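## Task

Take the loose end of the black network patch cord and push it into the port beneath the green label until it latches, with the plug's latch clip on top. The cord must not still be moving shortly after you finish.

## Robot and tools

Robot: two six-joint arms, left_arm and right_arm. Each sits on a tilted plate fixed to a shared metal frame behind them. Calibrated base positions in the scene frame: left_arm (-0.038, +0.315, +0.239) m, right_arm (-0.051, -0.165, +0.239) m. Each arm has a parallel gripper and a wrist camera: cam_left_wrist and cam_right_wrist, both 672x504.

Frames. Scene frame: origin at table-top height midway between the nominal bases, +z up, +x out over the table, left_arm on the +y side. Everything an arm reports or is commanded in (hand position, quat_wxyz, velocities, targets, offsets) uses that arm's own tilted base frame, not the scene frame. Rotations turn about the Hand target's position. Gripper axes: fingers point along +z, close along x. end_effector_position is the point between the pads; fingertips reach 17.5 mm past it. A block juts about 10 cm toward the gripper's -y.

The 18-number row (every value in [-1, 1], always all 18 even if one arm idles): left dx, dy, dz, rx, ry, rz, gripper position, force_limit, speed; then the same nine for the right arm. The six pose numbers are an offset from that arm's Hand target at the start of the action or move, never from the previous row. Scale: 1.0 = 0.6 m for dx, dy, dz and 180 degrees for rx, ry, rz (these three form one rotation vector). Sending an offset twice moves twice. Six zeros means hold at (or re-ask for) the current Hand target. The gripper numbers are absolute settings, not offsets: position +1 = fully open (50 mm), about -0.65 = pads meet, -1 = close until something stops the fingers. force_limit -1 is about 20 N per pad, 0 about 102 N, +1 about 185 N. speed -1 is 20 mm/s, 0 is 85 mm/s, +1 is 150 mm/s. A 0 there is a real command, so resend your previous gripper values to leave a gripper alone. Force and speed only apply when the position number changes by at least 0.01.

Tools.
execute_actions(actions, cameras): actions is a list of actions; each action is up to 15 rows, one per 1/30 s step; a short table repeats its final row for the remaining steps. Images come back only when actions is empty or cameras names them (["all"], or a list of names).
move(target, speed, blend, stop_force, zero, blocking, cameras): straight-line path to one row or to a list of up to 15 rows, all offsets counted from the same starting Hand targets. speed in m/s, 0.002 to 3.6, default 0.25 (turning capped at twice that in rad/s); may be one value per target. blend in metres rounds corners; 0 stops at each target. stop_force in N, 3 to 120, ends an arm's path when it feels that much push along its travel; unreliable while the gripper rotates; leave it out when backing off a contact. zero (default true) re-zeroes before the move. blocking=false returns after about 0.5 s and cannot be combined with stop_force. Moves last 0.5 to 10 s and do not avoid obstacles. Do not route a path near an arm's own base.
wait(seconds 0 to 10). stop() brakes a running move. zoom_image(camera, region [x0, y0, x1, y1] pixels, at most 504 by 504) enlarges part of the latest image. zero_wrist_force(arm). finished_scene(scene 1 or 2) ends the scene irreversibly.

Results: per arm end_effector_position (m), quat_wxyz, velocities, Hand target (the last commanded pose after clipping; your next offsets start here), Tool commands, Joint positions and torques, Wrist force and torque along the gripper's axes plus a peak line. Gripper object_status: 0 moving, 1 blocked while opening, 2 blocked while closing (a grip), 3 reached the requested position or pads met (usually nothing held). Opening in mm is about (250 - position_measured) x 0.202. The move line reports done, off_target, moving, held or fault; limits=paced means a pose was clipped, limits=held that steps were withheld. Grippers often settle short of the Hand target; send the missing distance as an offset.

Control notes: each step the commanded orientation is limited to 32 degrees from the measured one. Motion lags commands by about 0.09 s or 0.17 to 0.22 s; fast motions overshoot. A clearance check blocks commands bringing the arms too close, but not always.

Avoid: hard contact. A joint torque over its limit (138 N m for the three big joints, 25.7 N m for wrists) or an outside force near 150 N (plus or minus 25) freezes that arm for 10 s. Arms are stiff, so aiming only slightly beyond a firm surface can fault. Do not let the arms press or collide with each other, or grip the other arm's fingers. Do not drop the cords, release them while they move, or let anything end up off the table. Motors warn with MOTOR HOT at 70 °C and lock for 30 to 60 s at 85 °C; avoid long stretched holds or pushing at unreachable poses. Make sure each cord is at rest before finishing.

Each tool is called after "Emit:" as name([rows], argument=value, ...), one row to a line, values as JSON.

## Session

Emit:
execute_actions(actions=[])

Emit:
zoom_image(camera="cam_right_wrist", region=[200, 0, 672, 330])

Scene clock: 0.00 s.
left_arm: end_effector_position=(+0.7641, +0.1577, +0.2719) position_measured=3 object_status=3 end_effector_quat_wxyz=(+0.119, -0.667, +0.731, +0.079) | right_arm: end_effector_position=(+0.7587, +0.1882, -0.0938) position_measured=3 object_status=3 end_effector_quat_wxyz=(+0.286, +0.945, +0.131, +0.089)
Joint positions: left_arm=[-0.063 -0.948 0.93 4.678 -1.289 3.179] | right_arm=[3.75 -2.582 -1.276 -0.971 0.973 1.94]
Joint velocities: within noise
Joint torques (N m): no reading
Wrist force (N): no reading
Wrist torque (N m): no reading
Wrist force, peak (N): no reading
Hand target: left_arm +0.7641, +0.1577, +0.2719; +0.119, -0.667, +0.731, +0.079 | right_arm +0.7587, +0.1882, -0.0938; +0.286, +0.945, +0.131, +0.089
Tool commands: left_gripper/position=+1.0 left_gripper/force_limit=+1.0 left_gripper/speed=+1.0 right_gripper/position=+1.0 right_gripper/force_limit=+1.0 right_gripper/speed=+1.0

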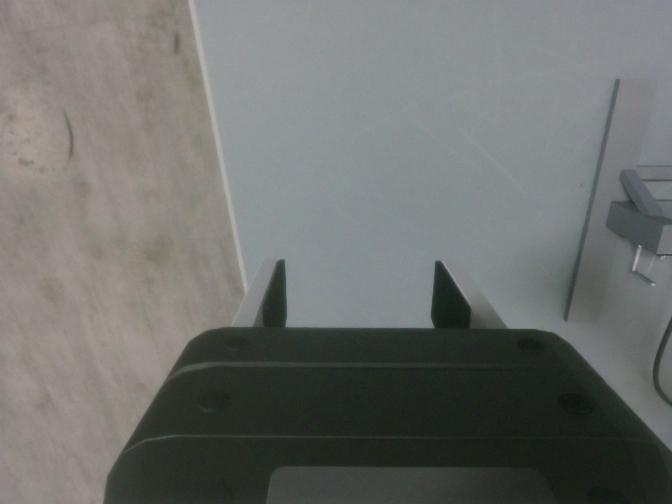

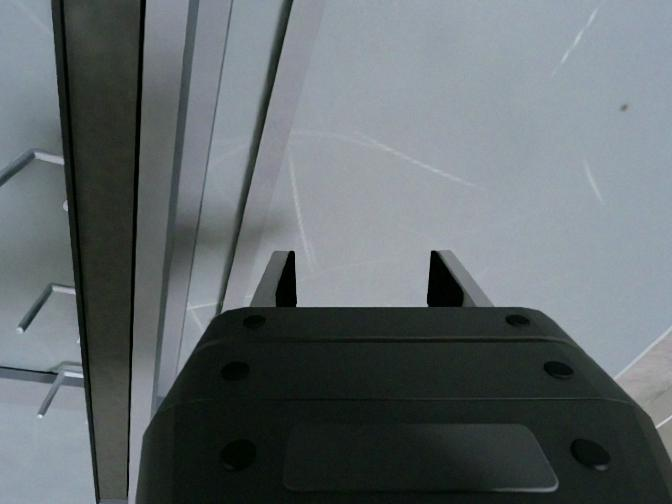

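Scaled by 1.068 from the camera's 672x504 image, which has a finer 960x720 frame.

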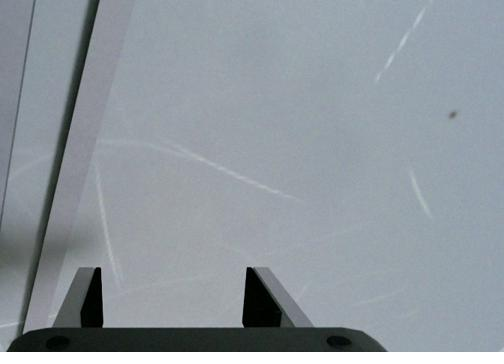

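Emit:
move([
  [0,0,0,0,0,0,1,1,1,-0.0314,0.0872,0.32,0,0,0,1,1,1],
  [0,0,0,0,0,0,1,1,1,-0.4985,-0.359,0.453,-0.067,0.118,0.4,1,1,1],
], cameras=["all"])

Emit:
zoom_image(camera="cam_right_wrist", region=[100, 100, 600, 330])

Scene clock: 16.53 s.
left_arm: end_effector_position=(+0.7641, +0.1577, +0.2719) position_measured=3 object_status=3 end_effector_quat_wxyz=(+0.119, -0.667, +0.731, +0.079) | right_arm: end_effector_position=(+0.4596, -0.0272, +0.1780) position_measured=3 object_status=3 end_effector_quat_wxyz=(+0.243, +0.656, +0.712, +0.061)
Joint positions: left_arm=[-0.063 -0.948 0.93 4.678 -1.289 3.179] | right_arm=[3.625 -1.31 -2.361 -0.741 1.156 0.338]
Joint torques (N m): left_arm=[-14.43 -47.97 -22.96 -3.02 0.04 0.35] | right_arm=[-4.78 18.28 14.26 2.2 1.07 -1.71]
Wrist force (N): left_arm=[-0.1 0.2 0.2] | right_arm=[-0.5 0.0 0.1]
Wrist torque (N m): left_arm=[0.02 0.01 0.00] | right_arm=[0.01 0.06 0.02]
Wrist force, peak (N): left_arm=[0.5 0.4 -0.2] | right_arm=[-0.1 1.1 -2.4]
Hand target: left_arm +0.7641, +0.1577, +0.2719; +0.119, -0.667, +0.731, +0.079 | right_arm +0.4596, -0.0272, +0.1780; +0.243, +0.656, +0.712, +0.061
Off the commanded pose: left_arm 0.000 m, 0 deg | right_arm 0.000 m, 0 deg.
move: done

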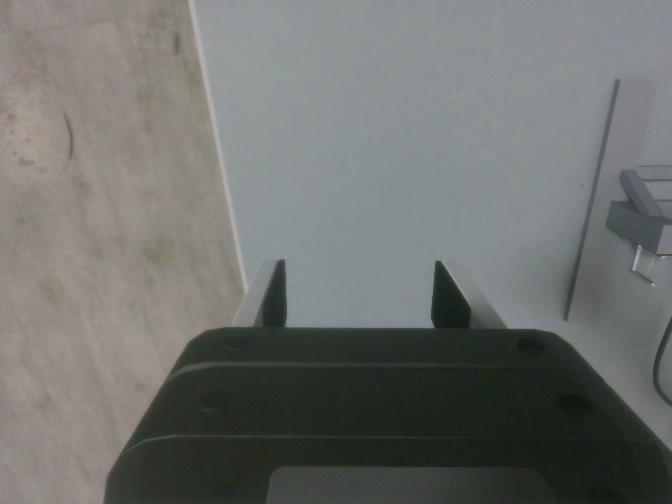

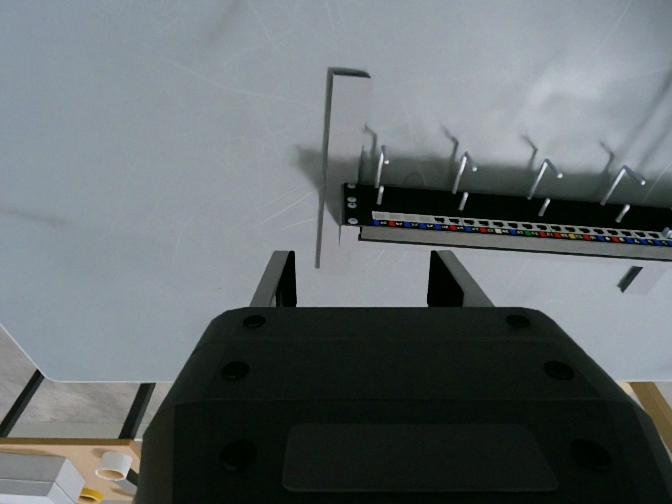

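Scaled by 1.008 from the camera's 672x504 image, which has a finer 960x720 frame.

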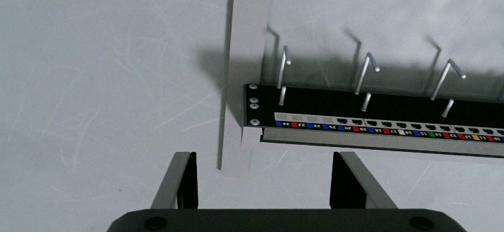

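Emit:
move(target=[-0.575,-0.6245,-0.123,0.2047,0.2496,-0.913,1,1,1,0,0,0,0,0,0,1,1,1], cameras=["cam_left_wrist"])

Emit:
zoom_image(camera="cam_left_wrist", region=[0, 0, 500, 330])

Scene clock: 25.73 s.
left_arm: end_effector_position=(+0.4191, -0.2169, +0.1981) position_measured=3 object_status=3 end_effector_quat_wxyz=(+0.033, +0.701, +0.678, +0.218) | right_arm: end_effector_position=(+0.4596, -0.0272, +0.1780) position_measured=3 object_status=3 end_effector_quat_wxyz=(+0.243, +0.656, +0.712, +0.061)
Joint positions: left_arm=[-1.022 -1.691 2.081 4.356 -1.127 5.287] | right_arm=[3.625 -1.31 -2.361 -0.742 1.156 0.338]
Joint torques (N m): left_arm=[-18.65 -21.22 -10.13 -5.15 -1.91 2.02] | right_arm=[-4.03 18.87 14.18 3 1.13 -1.68]
Wrist force (N): left_arm=[0.0 0.2 0.3] | right_arm=[-0.4 -0.3 -0.3]
Wrist torque (N m): left_arm=[0.00 0.02 -0.06] | right_arm=[-0.04 0.05 0.01]
Wrist force, peak (N): left_arm=[-0.9 0.1 0.2] | right_arm=[-0.6 -0.1 -0.3]
Hand target: left_arm +0.4191, -0.2170, +0.1981; +0.033, +0.701, +0.678, +0.218 | right_arm +0.4596, -0.0272, +0.1780; +0.243, +0.656, +0.712, +0.061
Off the commanded pose: left_arm 0.000 m, 0 deg | right_arm 0.000 m, 0 deg.
move: done
Images, in order (width x height): cam_left_wrist 672x504.

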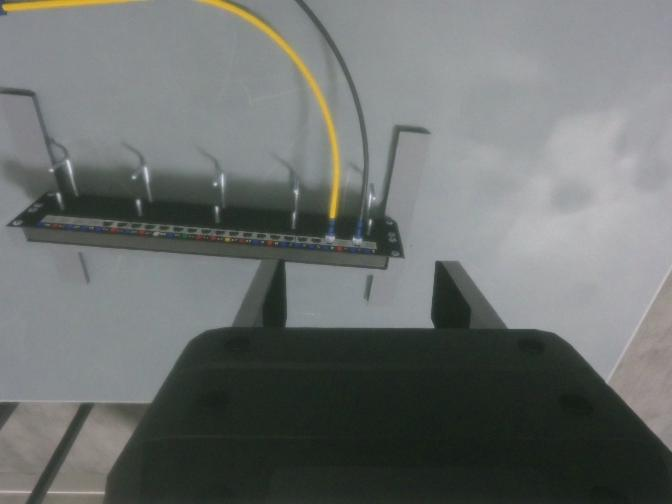

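Scaled by 1.008 from the camera's 672x504 image, which has a finer 960x720 frame.

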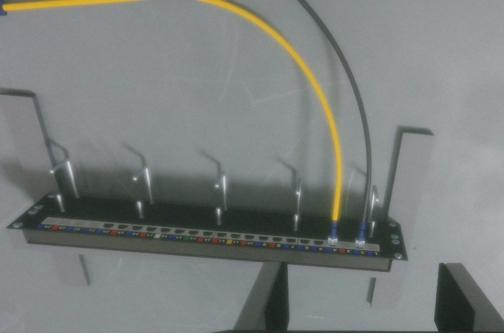

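Emit:
move(target=[-0.255,-0.1,0.034,0,0,0,1,1,1,0,0,0,0,0,0,1,1,1], cameras=["cam_left_wrist"])

Scene clock: 29.97 s.
left_arm: end_effector_position=(+0.2662, -0.2770, +0.2185) position_measured=3 object_status=3 end_effector_quat_wxyz=(+0.033, +0.701, +0.678, +0.218) | right_arm: end_effector_position=(+0.4596, -0.0272, +0.1780) position_measured=3 object_status=3 end_effector_quat_wxyz=(+0.243, +0.656, +0.712, +0.061)
Joint positions: left_arm=[-1.451 -1.85 2.099 4.688 -1.184 4.821] | right_arm=[3.625 -1.31 -2.361 -0.742 1.156 0.338]
Joint torques (N m): left_arm=[-15.8 -12.54 -35.67 -0.84 -1.83 -1.64] | right_arm=[-3.54 18.62 15.17 3.29 1.08 -1.62]
Wrist force (N): left_arm=[0.1 0.6 0.7] | right_arm=[-0.3 -0.1 -0.1]
Wrist torque (N m): left_arm=[0.05 0.00 0.06] | right_arm=[0.00 0.04 0.02]
Wrist force, peak (N): left_arm=[0.7 2.4 2.0] | right_arm=[-0.4 -0.4 -0.1]
Hand target: left_arm +0.2661, -0.2770, +0.2185; +0.033, +0.701, +0.678, +0.218 | right_arm +0.4596, -0.0272, +0.1780; +0.243, +0.656, +0.712, +0.061
Off the commanded pose: left_arm 0.000 m, 0 deg | right_arm 0.000 m, 0 deg.
move: done
Images, in order (width x height): cam_left_wrist 672x504.

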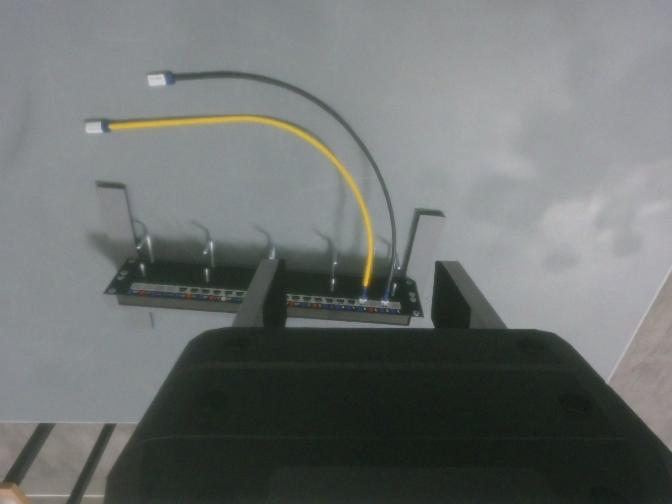

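Emit:
zoom_image(camera="cam_left_wrist", region=[110, 50, 230, 120])

Emit:
zoom_image(camera="cam_left_wrist", region=[90, 240, 430, 330])

Scaled by 4.200 from the camera's 672x504 image, which has a finer 960x720 frame.

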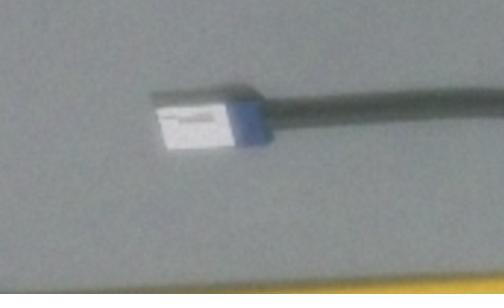

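Scaled by 1.482 from the camera's 672x504 image, which has a finer 960x720 frame.

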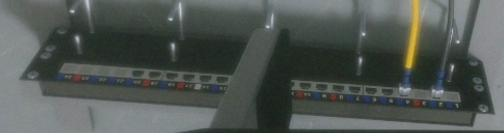

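Emit:
move([
  [-0.007,0.402,0.109,0,0,0,1,1,1,0,0,0,0,0,0,0.2,-0.6,-1],
  [-0.007,0.402,0.109,0,0,0,1,1,1,-0.189,0.114,-0.4485,0.0456,-0.1266,-0.4648,0.2,-0.6,-1],
], cameras=["cam_right_wrist"])

Emit:
zoom_image(camera="cam_right_wrist", region=[256, 100, 456, 260])

Scene clock: 47.00 s.
left_arm: end_effector_position=(+0.2619, -0.0358, +0.2839) position_measured=3 object_status=3 end_effector_quat_wxyz=(+0.033, +0.701, +0.678, +0.218) | right_arm: end_effector_position=(+0.3462, +0.0412, -0.0911) position_measured=123 object_status=3 end_effector_quat_wxyz=(+0.303, +0.951, +0.034, +0.048)
Joint positions: left_arm=[-1.267 -2.461 2.197 5.123 -1.15 5.018] | right_arm=[4.05 -2.011 -2.514 -0.628 1.114 2.51]
Joint torques (N m): left_arm=[8.19 7.06 -33.86 -1.71 2.9 2.1] | right_arm=[19.25 13.38 17.45 3.84 0.94 1.2]
Wrist force (N): left_arm=[-0.3 0.4 0.7] | right_arm=[-0.3 0.0 0.0]
Wrist torque (N m): left_arm=[0.04 0.06 -0.07] | right_arm=[0.00 0.05 -0.09]
Wrist force, peak (N): left_arm=[2.4 0.2 0.8] | right_arm=[-1.0 0.2 -0.8]
Hand target: left_arm +0.2619, -0.0358, +0.2839; +0.033, +0.701, +0.678, +0.218 | right_arm +0.3462, +0.0412, -0.0911; +0.303, +0.951, +0.034, +0.048
Off the commanded pose: left_arm 0.000 m, 0 deg | right_arm 0.000 m, 0 deg.
move: done
Images, in order (width x height): cam_right_wrist 672x504.

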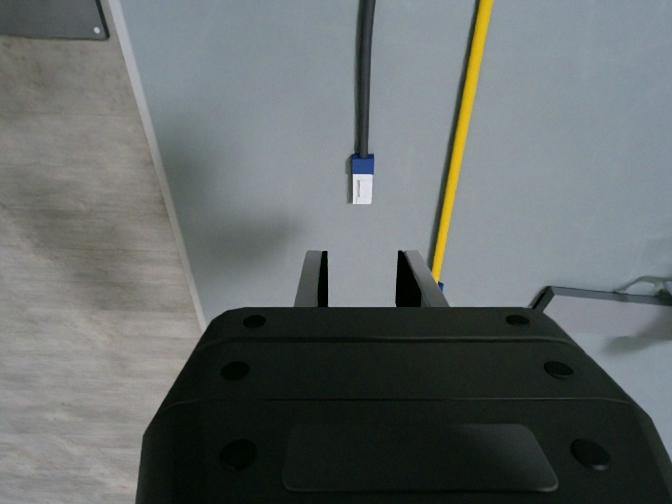

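Scaled by 2.520 from the camera's 672x504 image, which has a finer 960x720 frame.

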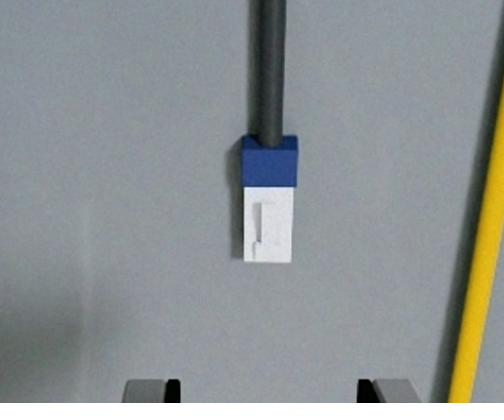

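Emit:
move([
  [0,0,0,0,0,0,1,1,1,0.0285,-0.0562,-0.166,0,0,0,0.2,-0.4,-1],
  [0,0,0,0,0,0,1,1,1,0.0285,-0.0562,-0.166,0,0,0,-1,-0.4,-1],
], speed=0.08, cameras=["cam_right_wrist"])

Emit:
zoom_image(camera="cam_right_wrist", region=[290, 230, 450, 330])

Scene clock: 62.47 s.
left_arm: end_effector_position=(+0.2619, -0.0358, +0.2839) position_measured=3 object_status=3 end_effector_quat_wxyz=(+0.033, +0.701, +0.678, +0.218) | right_arm: end_effector_position=(+0.3634, +0.0076, -0.1907) position_measured=231 object_status=2 end_effector_quat_wxyz=(+0.303, +0.951, +0.034, +0.048)
Joint positions: left_arm=[-1.267 -2.461 2.197 5.123 -1.15 5.018] | right_arm=[3.948 -2.417 -2.466 -0.221 1.073 2.405]
Joint torques (N m): left_arm=[8 8.87 -32.63 -3.29 2.57 2.15] | right_arm=[3.01 17.85 -7.92 -2.49 2.84 -1.01]
Wrist force (N): left_arm=[0.1 0.1 0.7] | right_arm=[4.0 8.8 -46.4]
Wrist torque (N m): left_arm=[0.00 0.01 -0.06] | right_arm=[-0.01 -0.09 -0.11]
Wrist force, peak (N): left_arm=[-0.2 0.6 1.0] | right_arm=[3.5 9.2 -46.5]
Hand target: left_arm +0.2619, -0.0358, +0.2839; +0.033, +0.701, +0.678, +0.218 | right_arm +0.3633, +0.0075, -0.1907; +0.303, +0.951, +0.034, +0.048
Off the commanded pose: left_arm 0.000 m, 0 deg | right_arm 0.000 m, 0 deg.
move: done
Images, in order (width x height): cam_right_wrist 672x504.

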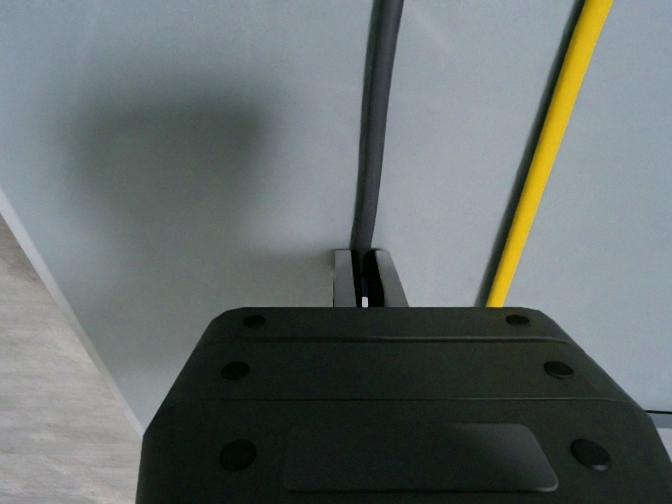

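Scaled by 3.150 from the camera's 672x504 image, which has a finer 960x720 frame.

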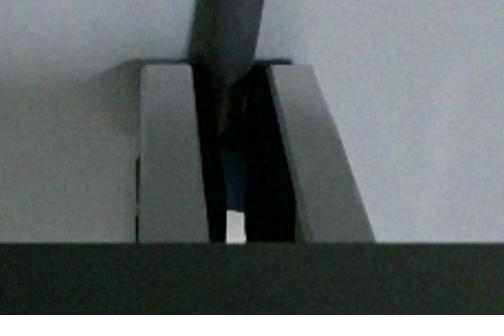

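Emit:
move([
  [0,0,0,0,0,0,1,1,1,-0.0005,0.0013,0.0048,0,0,0,-1,-0.4,-1],
  [0,0,0,0,0,0,1,1,1,-0.0005,0.0013,0.0048,0,0,0,0.2,-0.4,-1],
  [0,0,0,0,0,0,1,1,1,0.0018,-0.0277,0.0128,0,0,0,0.2,-0.4,-1],
  [0,0,0,0,0,0,1,1,1,0.0018,-0.0277,0.0128,0,0,0,-1,-0.4,-1],
], speed=0.05, cameras=["cam_right_wrist"])

Emit:
zoom_image(camera="cam_right_wrist", region=[290, 230, 450, 330])

Scene clock: 72.13 s.
left_arm: end_effector_position=(+0.2619, -0.0358, +0.2839) position_measured=3 object_status=3 end_effector_quat_wxyz=(+0.033, +0.701, +0.678, +0.218) | right_arm: end_effector_position=(+0.3644, -0.0091, -0.1830) position_measured=214 object_status=2 end_effector_quat_wxyz=(+0.303, +0.951, +0.034, +0.048)
Joint positions: left_arm=[-1.267 -2.461 2.197 5.123 -1.15 5.018] | right_arm=[3.911 -2.399 -2.488 -0.198 1.059 2.367]
Joint torques (N m): left_arm=[7.05 10.46 -32.51 -4.95 2.04 1.82] | right_arm=[3.33 37.78 -6.32 3.85 -1.53 -1.72]
Wrist force (N): left_arm=[-0.4 0.6 0.4] | right_arm=[-0.4 0.2 -0.4]
Wrist torque (N m): left_arm=[0.07 0.09 -0.07] | right_arm=[0.03 0.02 0.00]
Wrist force, peak (N): left_arm=[-0.4 0.5 1.0] | right_arm=[5.4 8.3 -47.9]
Hand target: left_arm +0.2619, -0.0358, +0.2839; +0.033, +0.701, +0.678, +0.218 | right_arm +0.3644, -0.0091, -0.1830; +0.303, +0.951, +0.034, +0.048
Off the commanded pose: left_arm 0.000 m, 0 deg | right_arm 0.000 m, 0 deg.
move: done
Images, in order (width x height): cam_right_wrist 672x504.

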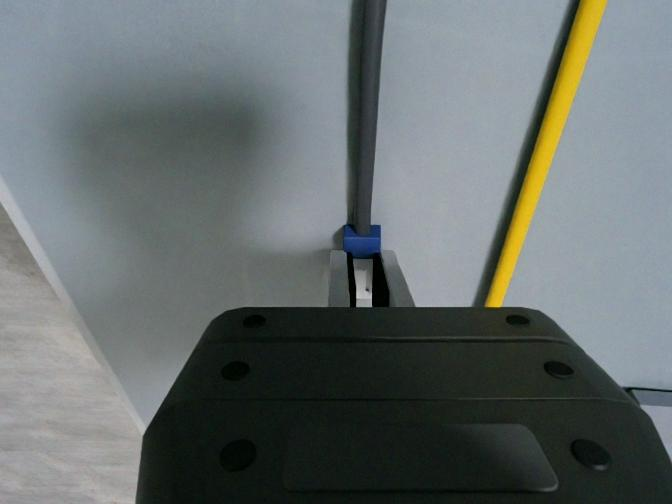

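Scaled by 3.150 from the camera's 672x504 image, which has a finer 960x720 frame.

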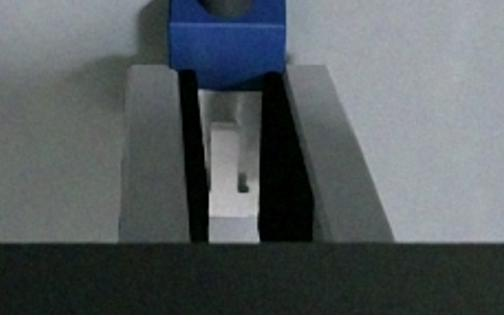

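Emit:
move([
  [0,0,0,0,0,0,1,1,1,0,0,0,0,0,0,0.2,-0.4,-1],
  [0,0,0,0,0,0,1,1,1,-0.0013,0.0035,0.0128,0,0,0,0.2,-0.4,-1],
  [0,0,0,0,0,0,1,1,1,-0.0033,0.0292,0.0058,0,0,0,0.2,-0.4,-1],
], speed=0.05, cameras=["cam_right_wrist"])

Emit:
move(target=[0,0,0,0,0,0,1,1,1,0.0038,-0.0105,-0.0384,0,0,0,0.2,-0.4,-1], speed=0.015, stop_force=5, cameras=["cam_right_wrist"])

Emit:
zoom_image(camera="cam_right_wrist", region=[290, 230, 450, 330])

Scene clock: 88.87 s.
left_arm: end_effector_position=(+0.2619, -0.0358, +0.2839) position_measured=3 object_status=3 end_effector_quat_wxyz=(+0.033, +0.701, +0.678, +0.218) | right_arm: end_effector_position=(+0.3624, +0.0083, -0.1795) position_measured=123 object_status=3 end_effector_quat_wxyz=(+0.303, +0.951, +0.034, +0.048)
Joint positions: left_arm=[-1.267 -2.461 2.197 5.123 -1.15 5.018] | right_arm=[3.951 -2.374 -2.478 -0.254 1.075 2.409]
Joint torques (N m): left_arm=[6.93 10.16 -31.9 -4.91 1.46 1.99] | right_arm=[20.78 21.2 9.78 1.01 1.04 0.97]
Wrist force (N): left_arm=[-0.2 0.5 0.5] | right_arm=[-0.3 0.0 -0.1]
Wrist torque (N m): left_arm=[0.06 0.06 -0.06] | right_arm=[0.02 0.04 -0.10]
Wrist force, peak (N): left_arm=[-0.2 0.6 0.9] | right_arm=[-0.6 0.6 0.4]
Hand target: left_arm +0.2619, -0.0358, +0.2839; +0.033, +0.701, +0.678, +0.218 | right_arm +0.3624, +0.0084, -0.1796; +0.303, +0.951, +0.034, +0.048
Off the commanded pose: left_arm 0.000 m, 0 deg | right_arm 0.000 m, 0 deg.
move: done
Images, in order (width x height): cam_right_wrist 672x504.

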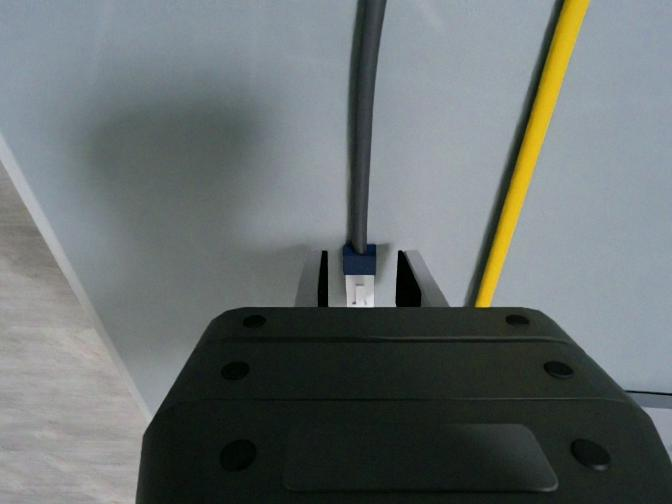

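Scene clock: 90.87 s.
left_arm: end_effector_position=(+0.2619, -0.0358, +0.2839) position_measured=3 object_status=3 end_effector_quat_wxyz=(+0.033, +0.701, +0.678, +0.218) | right_arm: end_effector_position=(+0.3637, +0.0046, -0.1933) position_measured=123 object_status=3 end_effector_quat_wxyz=(+0.303, +0.951, +0.034, +0.048)
Joint positions: left_arm=[-1.267 -2.461 2.197 5.123 -1.15 5.018] | right_arm=[3.941 -2.428 -2.465 -0.207 1.071 2.398]
Joint torques (N m): left_arm=[7.84 10.6 -32.42 -4.83 1.58 1.95] | right_arm=[20.03 37.77 -4.72 1.69 0.26 1.13]
Wrist force (N): left_arm=[-0.2 0.5 0.9] | right_arm=[-5.5 3.0 -10.1]
Wrist torque (N m): left_arm=[0.06 0.05 -0.06] | right_arm=[0.14 -0.06 -0.12]
Wrist force, peak (N): left_arm=[-0.1 0.3 1.1] | right_arm=[-25.6 35.6 -103.0]
Hand target: left_arm +0.2619, -0.0358, +0.2839; +0.033, +0.701, +0.678, +0.218 | right_arm +0.3637, +0.0046, -0.1933; +0.303, +0.951, +0.034, +0.048 (not the last commanded pose)
Off the commanded pose: left_arm 0.000 m, 0 deg | right_arm 0.010 m, 0 deg.
move: contact (right_arm)
Images, in order (width x height): cam_right_wrist 672x504.

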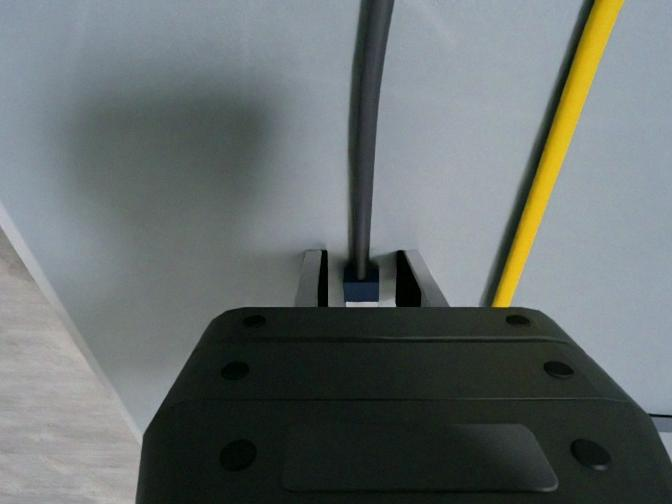

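Scaled by 3.150 from the camera's 672x504 image, which has a finer 960x720 frame.

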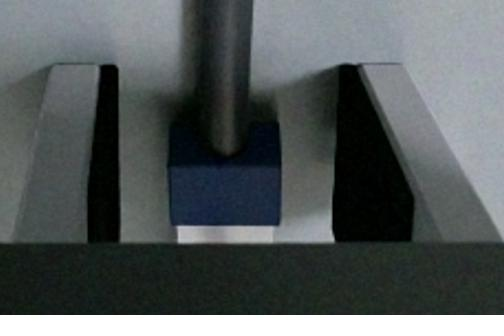

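Emit:
move([
  [0,0,0,0,0,0,1,1,1,-0.0005,0.0016,0.0058,0,0,0,0.2,-0.7,-1],
  [0,0,0,0,0,0,1,1,1,-0.0012,0.0097,0.0036,0,0,0,0.2,-0.7,-1],
  [0,0,0,0,0,0,1,1,1,-0.0012,0.0097,0.0036,0,0,0,-0.1,-0.7,-1],
], speed=0.05, cameras=["cam_right_wrist"])

Emit:
zoom_image(camera="cam_right_wrist", region=[290, 230, 450, 330])

Emit:
move(target=[0,0,0,0,0,0,1,1,1,0,0,0,0,0,0,-1,-0.7,-1], cameras=["cam_right_wrist"])

Emit:
zoom_image(camera="cam_right_wrist", region=[290, 230, 450, 330])

Scene clock: 100.00 s.
left_arm: end_effector_position=(+0.2619, -0.0358, +0.2839) position_measured=3 object_status=3 end_effector_quat_wxyz=(+0.033, +0.701, +0.678, +0.218) | right_arm: end_effector_position=(+0.3630, +0.0105, -0.1911) position_measured=167 object_status=0 end_effector_quat_wxyz=(+0.303, +0.951, +0.034, +0.048)
Joint positions: left_arm=[-1.267 -2.461 2.197 5.123 -1.15 5.018] | right_arm=[3.954 -2.416 -2.463 -0.228 1.076 2.412]
Joint torques (N m): left_arm=[7.82 12.18 -31.69 -4.94 1.31 1.85] | right_arm=[20.8 22.48 9.73 1.19 0.91 1.16]
Wrist force (N): left_arm=[-0.3 0.2 0.5] | right_arm=[0.4 -0.2 0.2]
Wrist torque (N m): left_arm=[0.01 0.07 -0.07] | right_arm=[-0.02 -0.07 -0.09]
Wrist force, peak (N): left_arm=[0.3 0.6 0.9] | right_arm=[-5.5 3.0 -9.9]
Hand target: left_arm +0.2619, -0.0358, +0.2839; +0.033, +0.701, +0.678, +0.218 | right_arm +0.3630, +0.0105, -0.1911; +0.303, +0.951, +0.034, +0.048
Off the commanded pose: left_arm 0.000 m, 0 deg | right_arm 0.000 m, 0 deg.
move: done
Images, in order (width x height): cam_right_wrist 672x504.

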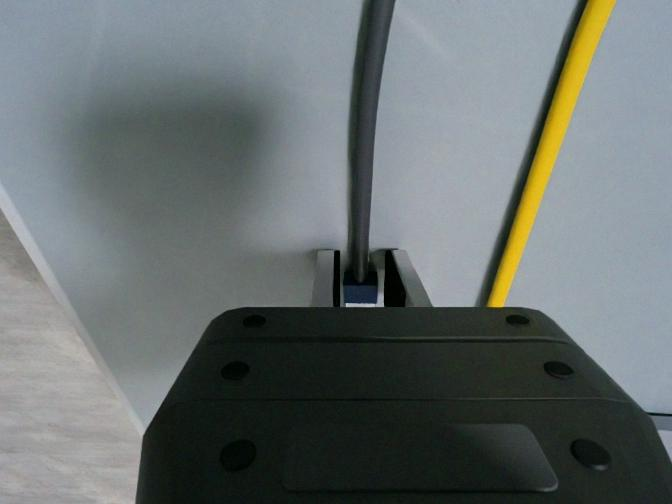

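Scaled by 3.150 from the camera's 672x504 image, which has a finer 960x720 frame.

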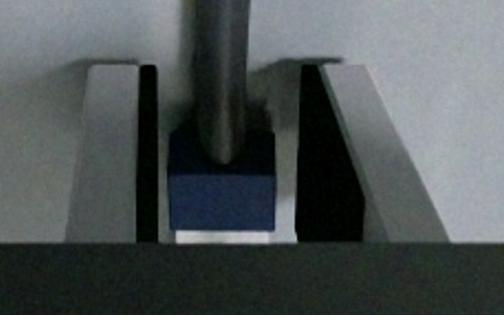

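Scene clock: 101.07 s.
left_arm: end_effector_position=(+0.2619, -0.0358, +0.2839) position_measured=3 object_status=3 end_effector_quat_wxyz=(+0.033, +0.701, +0.678, +0.218) | right_arm: end_effector_position=(+0.3630, +0.0105, -0.1911) position_measured=251 object_status=3 end_effector_quat_wxyz=(+0.303, +0.951, +0.034, +0.048)
Joint positions: left_arm=[-1.267 -2.461 2.197 5.123 -1.15 5.018] | right_arm=[3.954 -2.416 -2.463 -0.228 1.076 2.412]
Joint torques (N m): left_arm=[7.81 12.47 -32.09 -4.9 1.2 1.73] | right_arm=[14.81 22.33 6.21 1.23 0.75 1.02]
Wrist force (N): left_arm=[-0.1 0.4 0.7] | right_arm=[0.6 15.9 -40.9]
Wrist torque (N m): left_arm=[0.04 0.03 -0.07] | right_arm=[0.29 -0.06 -0.09]
Wrist force, peak (N): left_arm=[-0.1 0.8 0.5] | right_arm=[0.9 15.9 -40.9]
Hand target: left_arm +0.2619, -0.0358, +0.2839; +0.033, +0.701, +0.678, +0.218 | right_arm +0.3630, +0.0105, -0.1911; +0.303, +0.951, +0.034, +0.048
Off the commanded pose: left_arm 0.000 m, 0 deg | right_arm 0.000 m, 0 deg.
move: done
Images, in order (width x height): cam_right_wrist 672x504.

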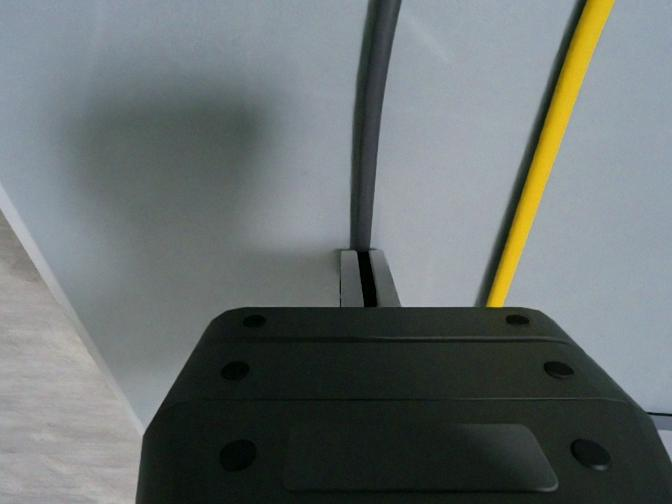

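Scaled by 3.150 from the camera's 672x504 image, which has a finer 960x720 frame.

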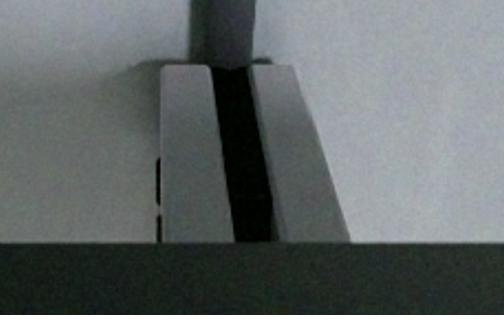

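Emit:
move([
  [0,0,0,0,0,0,1,1,1,-0.0031,0.0087,0.032,0,0,0,-1,-0.7,-1],
  [0,0,0,0,0,0,1,1,1,-0.0031,0.0087,0.032,0,0,0,0.2,-0.7,-1],
  [0,0,0,0,0,0,1,1,1,-0.0031,0.0087,0.032,0.1103,0.0108,0.0079,0.2,-0.7,-1],
], speed=0.1, cameras=["cam_right_wrist"])

Scene clock: 110.47 s.
left_arm: end_effector_position=(+0.2619, -0.0358, +0.2839) position_measured=3 object_status=3 end_effector_quat_wxyz=(+0.033, +0.701, +0.678, +0.218) | right_arm: end_effector_position=(+0.3612, +0.0157, -0.1719) position_measured=123 object_status=3 end_effector_quat_wxyz=(+0.133, +0.989, +0.042, +0.041)
Joint positions: left_arm=[-1.267 -2.461 2.197 5.123 -1.15 5.018] | right_arm=[3.777 -2.329 -2.565 0.099 1.304 2.131]
Joint torques (N m): left_arm=[7.21 14.85 -32.34 -4.9 0.85 1.68] | right_arm=[1.58 19.85 -7.48 4.5 1.71 -1.85]
Wrist force (N): left_arm=[-0.3 0.3 0.4] | right_arm=[-0.1 -0.6 0.6]
Wrist torque (N m): left_arm=[0.03 0.08 -0.07] | right_arm=[-0.15 0.00 0.08]
Wrist force, peak (N): left_arm=[-0.2 0.6 0.9] | right_arm=[0.7 16.0 -41.1]
Hand target: left_arm +0.2619, -0.0358, +0.2839; +0.033, +0.701, +0.678, +0.218 | right_arm +0.3611, +0.0157, -0.1719; +0.133, +0.989, +0.042, +0.041
Off the commanded pose: left_arm 0.000 m, 0 deg | right_arm 0.000 m, 0 deg.
move: done
Images, in order (width x height): cam_right_wrist 672x504.

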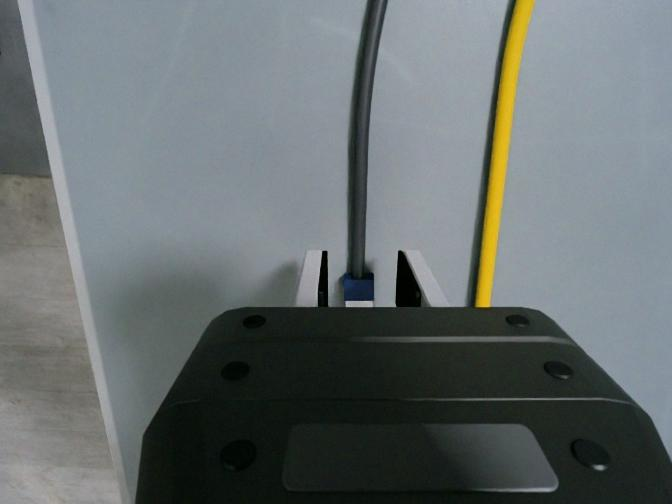

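Emit:
move(target=[0,0,0,0,0,0,1,1,1,0.0043,-0.0193,-0.0325,0,0,0,0.2,-0.7,-1], speed=0.015, stop_force=5)

Emit:
move([
  [0,0,0,0,0,0,1,1,1,0,0,0,0,0,0,-1,-0.7,-1],
  [0,0,0,0,0,0,1,1,1,-0.0047,0.0131,0.048,0,0,0,-1,-0.7,-1],
], speed=0.1, cameras=["cam_right_wrist"])

Emit:
zoom_image(camera="cam_right_wrist", region=[290, 230, 450, 330])

Scene clock: 117.13 s.
left_arm: end_effector_position=(+0.2619, -0.0358, +0.2839) position_measured=3 object_status=3 end_effector_quat_wxyz=(+0.033, +0.701, +0.678, +0.218) | right_arm: end_effector_position=(+0.3637, +0.0041, -0.1914) position_measured=123 object_status=3 end_effector_quat_wxyz=(+0.133, +0.989, +0.042, +0.041)
Joint positions: left_arm=[-1.267 -2.461 2.197 5.123 -1.15 5.018] | right_arm=[3.743 -2.414 -2.546 0.174 1.301 2.096]
Joint torques (N m): left_arm=[7.28 14.93 -32.28 -4.82 0.67 1.7] | right_arm=[2.28 21.65 7.25 4.67 -1.52 -1.65]
Wrist force (N): left_arm=[-0.1 0.0 0.6] | right_arm=[-0.1 -0.5 0.5]
Wrist torque (N m): left_arm=[-0.03 0.05 -0.07] | right_arm=[-0.12 0.00 0.09]
Wrist force, peak (N): left_arm=[-0.2 0.7 0.9] | right_arm=[0.3 -0.7 0.8]
Hand target: left_arm +0.2619, -0.0358, +0.2839; +0.033, +0.701, +0.678, +0.218 | right_arm +0.3637, +0.0041, -0.1914; +0.133, +0.989, +0.042, +0.041
Off the commanded pose: left_arm 0.000 m, 0 deg | right_arm 0.000 m, 0 deg.
move: done

Scene clock: 119.00 s.
left_arm: end_effector_position=(+0.2619, -0.0358, +0.2839) position_measured=3 object_status=3 end_effector_quat_wxyz=(+0.033, +0.701, +0.678, +0.218) | right_arm: end_effector_position=(+0.3609, +0.0120, -0.1626) position_measured=194 object_status=2 end_effector_quat_wxyz=(+0.133, +0.989, +0.042, +0.041)
Joint positions: left_arm=[-1.267 -2.461 2.197 5.123 -1.15 5.018] | right_arm=[3.768 -2.291 -2.575 0.074 1.303 2.122]
Joint torques (N m): left_arm=[6.94 16.45 -32.23 -4.85 0.27 1.61] | right_arm=[19.82 34.95 -6.82 1.63 1.51 1.02]
Wrist force (N): left_arm=[-0.1 0.4 0.6] | right_arm=[0.0 -0.5 0.6]
Wrist torque (N m): left_arm=[0.04 0.04 -0.06] | right_arm=[-0.13 -0.02 -0.02]
Wrist force, peak (N): left_arm=[0.0 0.7 0.9] | right_arm=[0.5 -0.5 1.4]
Hand target: left_arm +0.2619, -0.0358, +0.2839; +0.033, +0.701, +0.678, +0.218 | right_arm +0.3609, +0.0120, -0.1626; +0.133, +0.989, +0.042, +0.041
Off the commanded pose: left_arm 0.000 m, 0 deg | right_arm 0.000 m, 0 deg.
move: done
Images, in order (width x height): cam_right_wrist 672x504.

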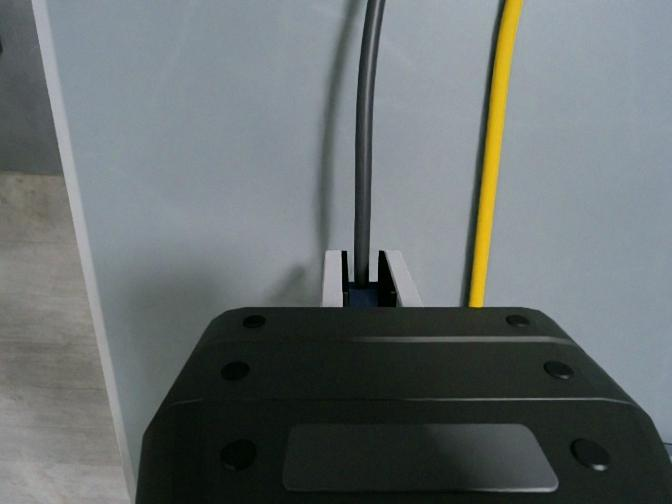

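Scaled by 3.150 from the camera's 672x504 image, which has a finer 960x720 frame.

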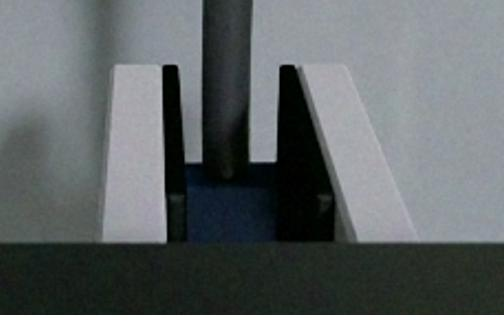

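Emit:
move([
  [0,0,0,0,0,0,1,1,1,-0.017,0.0471,0.173,0,0,0,-1,-0.7,-1],
  [0,0,0,0,0,0,1,1,1,0.2954,0.1673,0.171,-0.0431,0.1197,0.4392,-1,-0.7,-1],
], cameras=["all"])

Emit:
zoom_image(camera="cam_right_wrist", region=[0, 230, 336, 460])

Emit:
zoom_image(camera="cam_right_wrist", region=[336, 230, 672, 460])

Scene clock: 129.73 s.
left_arm: end_effector_position=(+0.2619, -0.0358, +0.2839) position_measured=3 object_status=3 end_effector_quat_wxyz=(+0.033, +0.701, +0.678, +0.218) | right_arm: end_effector_position=(+0.5381, +0.1123, -0.0600) position_measured=194 object_status=2 end_effector_quat_wxyz=(+0.128, +0.717, +0.683, -0.058)
Joint positions: left_arm=[-1.267 -2.461 2.197 5.123 -1.15 5.018] | right_arm=[3.726 -2.111 -2.035 -0.638 1.297 0.643]
Joint torques (N m): left_arm=[7.43 17.1 -32.01 -4.87 -0.17 1.51] | right_arm=[4.1 27.22 23.61 1.58 1.41 -1.63]
Wrist force (N): left_arm=[-0.3 0.3 0.8] | right_arm=[0.1 -0.6 0.9]
Wrist torque (N m): left_arm=[0.03 0.08 -0.07] | right_arm=[-0.14 -0.04 0.10]
Wrist force, peak (N): left_arm=[0.0 0.8 1.0] | right_arm=[0.1 -0.6 2.8]
Hand target: left_arm +0.2619, -0.0358, +0.2839; +0.033, +0.701, +0.678, +0.218 | right_arm +0.5381, +0.1123, -0.0600; +0.128, +0.717, +0.683, -0.058
Off the commanded pose: left_arm 0.000 m, 0 deg | right_arm 0.000 m, 0 deg.
move: done

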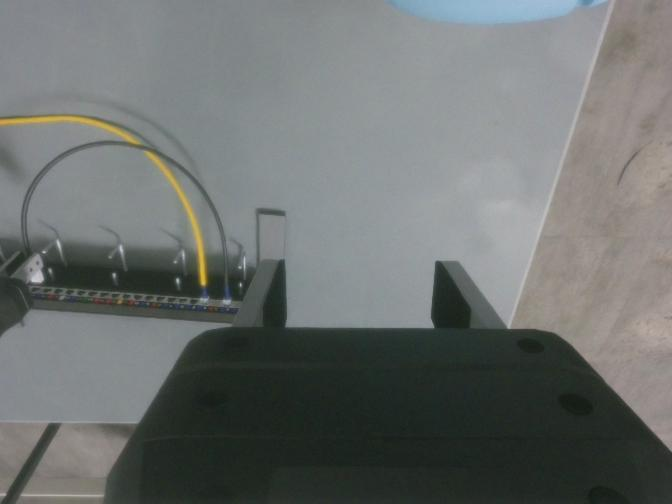

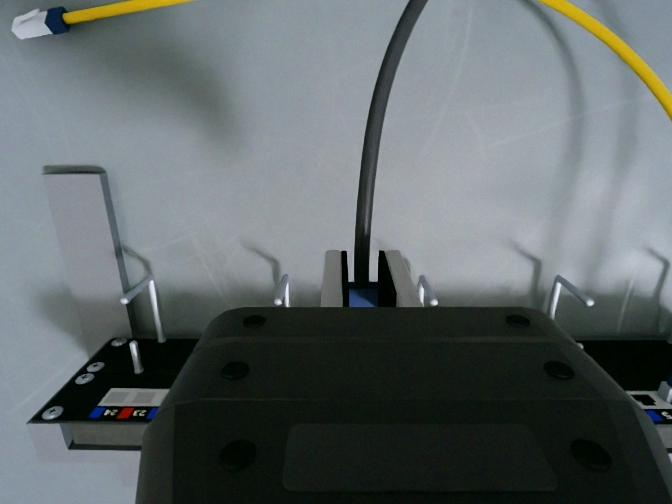

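Scaled by 1.500 from the camera's 672x504 image, which has a finer 960x720 frame.

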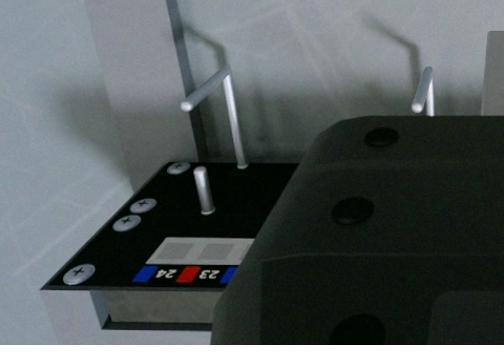

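Scaled by 1.500 from the camera's 672x504 image, which has a finer 960x720 frame.

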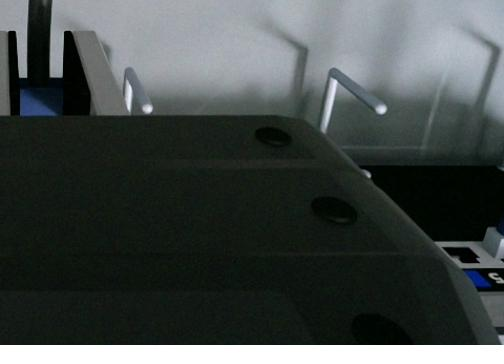

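Emit:
move(target=[0.549,-0.149,-0.4985,-0.331,0.0757,-0.1186,-1,-0.4,-1,0,0,0,0,0,0,-1,-0.7,-1], cameras=["cam_left_wrist"])

Emit:
zoom_image(camera="cam_left_wrist", region=[200, 140, 440, 320])

Scene clock: 139.47 s.
left_arm: end_effector_position=(+0.5912, -0.1257, -0.0151) position_measured=252 object_status=3 end_effector_quat_wxyz=(+0.339, +0.711, +0.573, -0.228) | right_arm: end_effector_position=(+0.5381, +0.1123, -0.0600) position_measured=194 object_status=2 end_effector_quat_wxyz=(+0.128, +0.717, +0.683, -0.058)
Joint positions: left_arm=[-0.117 -0.849 1.929 3.41 -2.389 6.283] | right_arm=[3.726 -2.111 -2.035 -0.638 1.297 0.643]
Joint torques (N m): left_arm=[-1.54 -27.39 -22.63 -5.11 -4.6 2.1] | right_arm=[4.44 27.05 23.18 1.79 1.48 -1.74]
Wrist force (N): left_arm=[-2.3 -1.1 0.6] | right_arm=[0.0 -0.8 1.0]
Wrist torque (N m): left_arm=[-0.28 0.42 -0.24] | right_arm=[-0.17 -0.04 0.10]
Wrist force, peak (N): left_arm=[-2.6 -1.2 0.2] | right_arm=[0.1 -0.9 1.0]
Hand target: left_arm +0.5913, -0.1252, -0.0152; +0.335, +0.720, +0.560, -0.235 | right_arm +0.5381, +0.1123, -0.0600; +0.128, +0.717, +0.683, -0.058
Off the commanded pose: left_arm 0.001 m, 2 deg | right_arm 0.000 m, 0 deg.
joint sent to its limit (left arm) — joint 6 (wrist 3), upper limit. The joint targets still meet the commanded pose.
move: done
Images, in order (width x height): cam_left_wrist 672x504.

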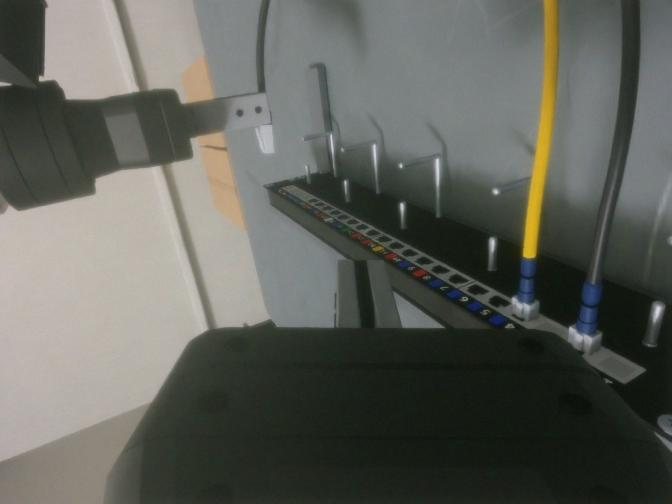

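Scaled by 2.100 from the camera's 672x504 image, which has a finer 960x720 frame.

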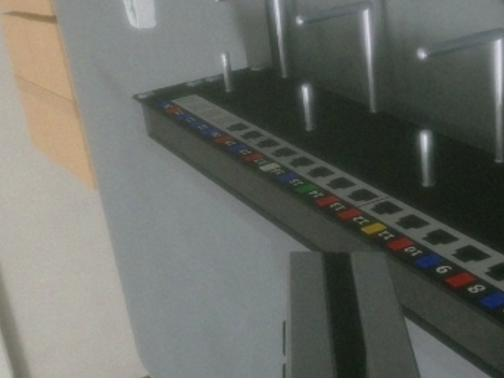

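Emit:
zoom_image(camera="cam_left_wrist", region=[290, 190, 400, 270])

Scaled by 4.582 from the camera's 672x504 image, which has a finer 960x720 frame.

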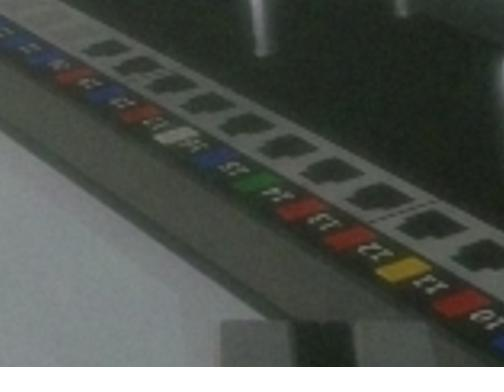

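Emit:
move(target=[0,0,0,0,0,0,-1,-0.4,-1,0.12,-0.003,-0.0915,0,0,0,-1,-0.7,-1], speed=0.1, stop_force=8, cameras=["all"])

Emit:
zoom_image(camera="cam_left_wrist", region=[310, 180, 410, 260])

Emit:
zoom_image(camera="cam_right_wrist", region=[0, 320, 200, 460])

Emit:
zoom_image(camera="cam_right_wrist", region=[500, 320, 672, 460])

Emit:
zoom_image(camera="cam_right_wrist", region=[310, 240, 420, 320])

Scene clock: 153.73 s.
left_arm: end_effector_position=(+0.5913, -0.1257, -0.0152) position_measured=252 object_status=3 end_effector_quat_wxyz=(+0.339, +0.711, +0.573, -0.228) | right_arm: end_effector_position=(+0.6101, +0.1105, -0.1149) position_measured=194 object_status=2 end_effector_quat_wxyz=(+0.128, +0.717, +0.683, -0.058)
Joint positions: left_arm=[-0.117 -0.849 1.929 3.41 -2.389 6.283] | right_arm=[3.657 -2.326 -1.829 -0.609 1.293 0.571]
Joint torques (N m): left_arm=[-2.46 -27.11 -22.78 -5.04 -4.9 2.08] | right_arm=[6.59 35.1 22.8 1.63 -1.43 -1.69]
Wrist force (N): left_arm=[-2.5 -1.4 0.3] | right_arm=[0.2 -0.7 0.8]
Wrist torque (N m): left_arm=[-0.33 0.44 -0.23] | right_arm=[-0.15 -0.08 0.08]
Wrist force, peak (N): left_arm=[-2.9 -1.5 0.3] | right_arm=[0.2 0.1 1.6]
Hand target: left_arm +0.5913, -0.1252, -0.0152; +0.335, +0.720, +0.560, -0.235 | right_arm +0.6101, +0.1105, -0.1149; +0.128, +0.717, +0.683, -0.058
Off the commanded pose: left_arm 0.001 m, 2 deg | right_arm 0.000 m, 0 deg.
joint sent to its limit (left arm) — joint 6 (wrist 3), upper limit. The joint targets still meet the commanded pose.
move: done

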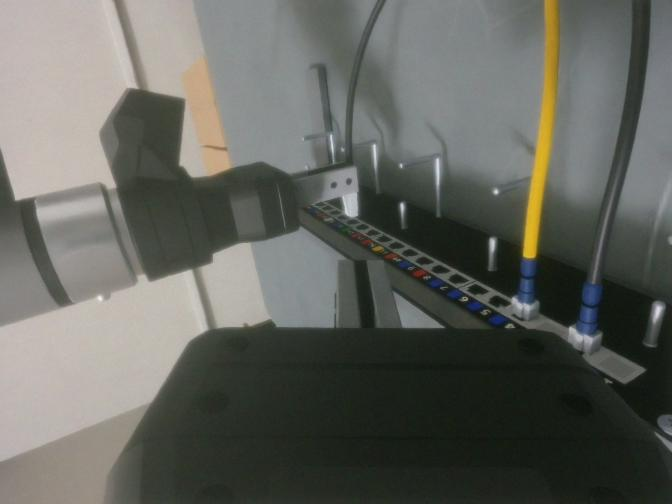

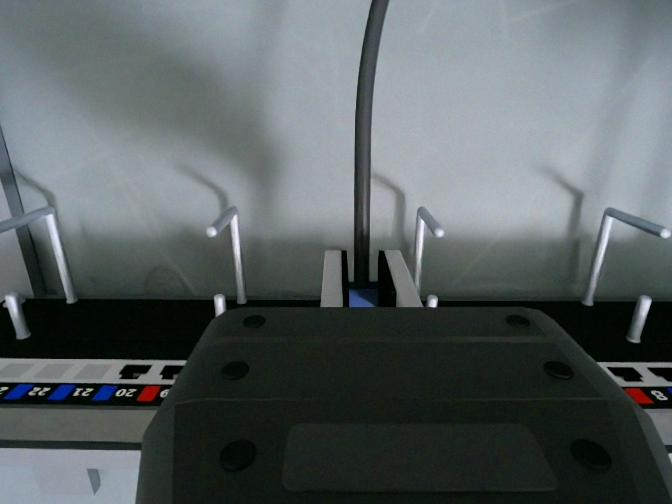

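Scaled by 5.040 from the camera's 672x504 image, which has a finer 960x720 frame.

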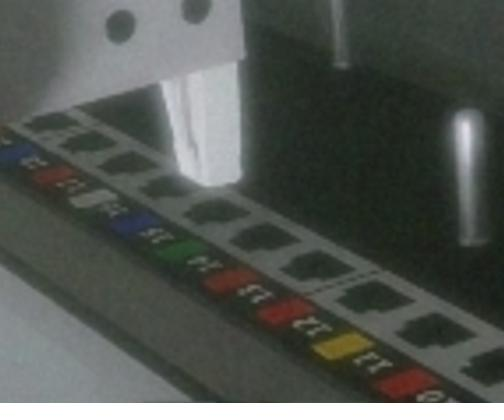

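Scaled by 2.520 from the camera's 672x504 image, which has a finer 960x720 frame.

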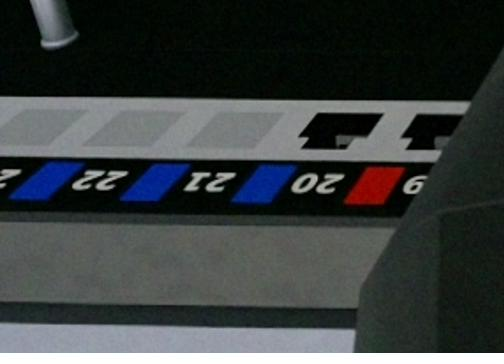

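Scaled by 2.930 from the camera's 672x504 image, which has a finer 960x720 frame.

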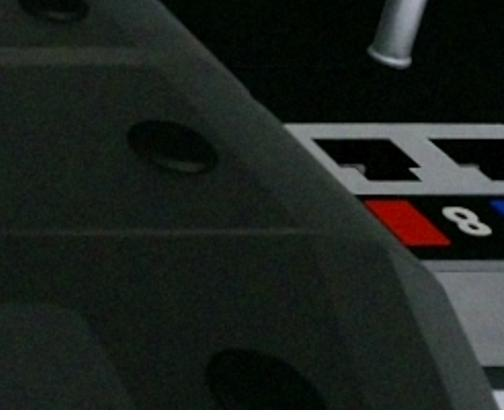

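Scaled by 4.582 from the camera's 672x504 image, which has a finer 960x720 frame.

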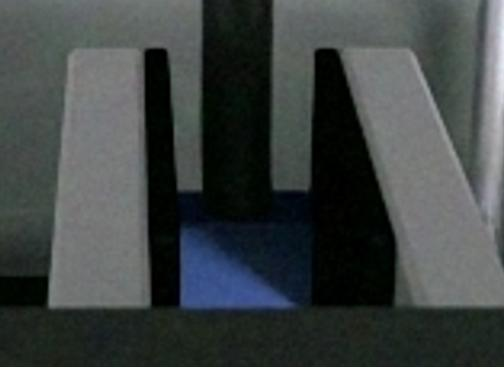

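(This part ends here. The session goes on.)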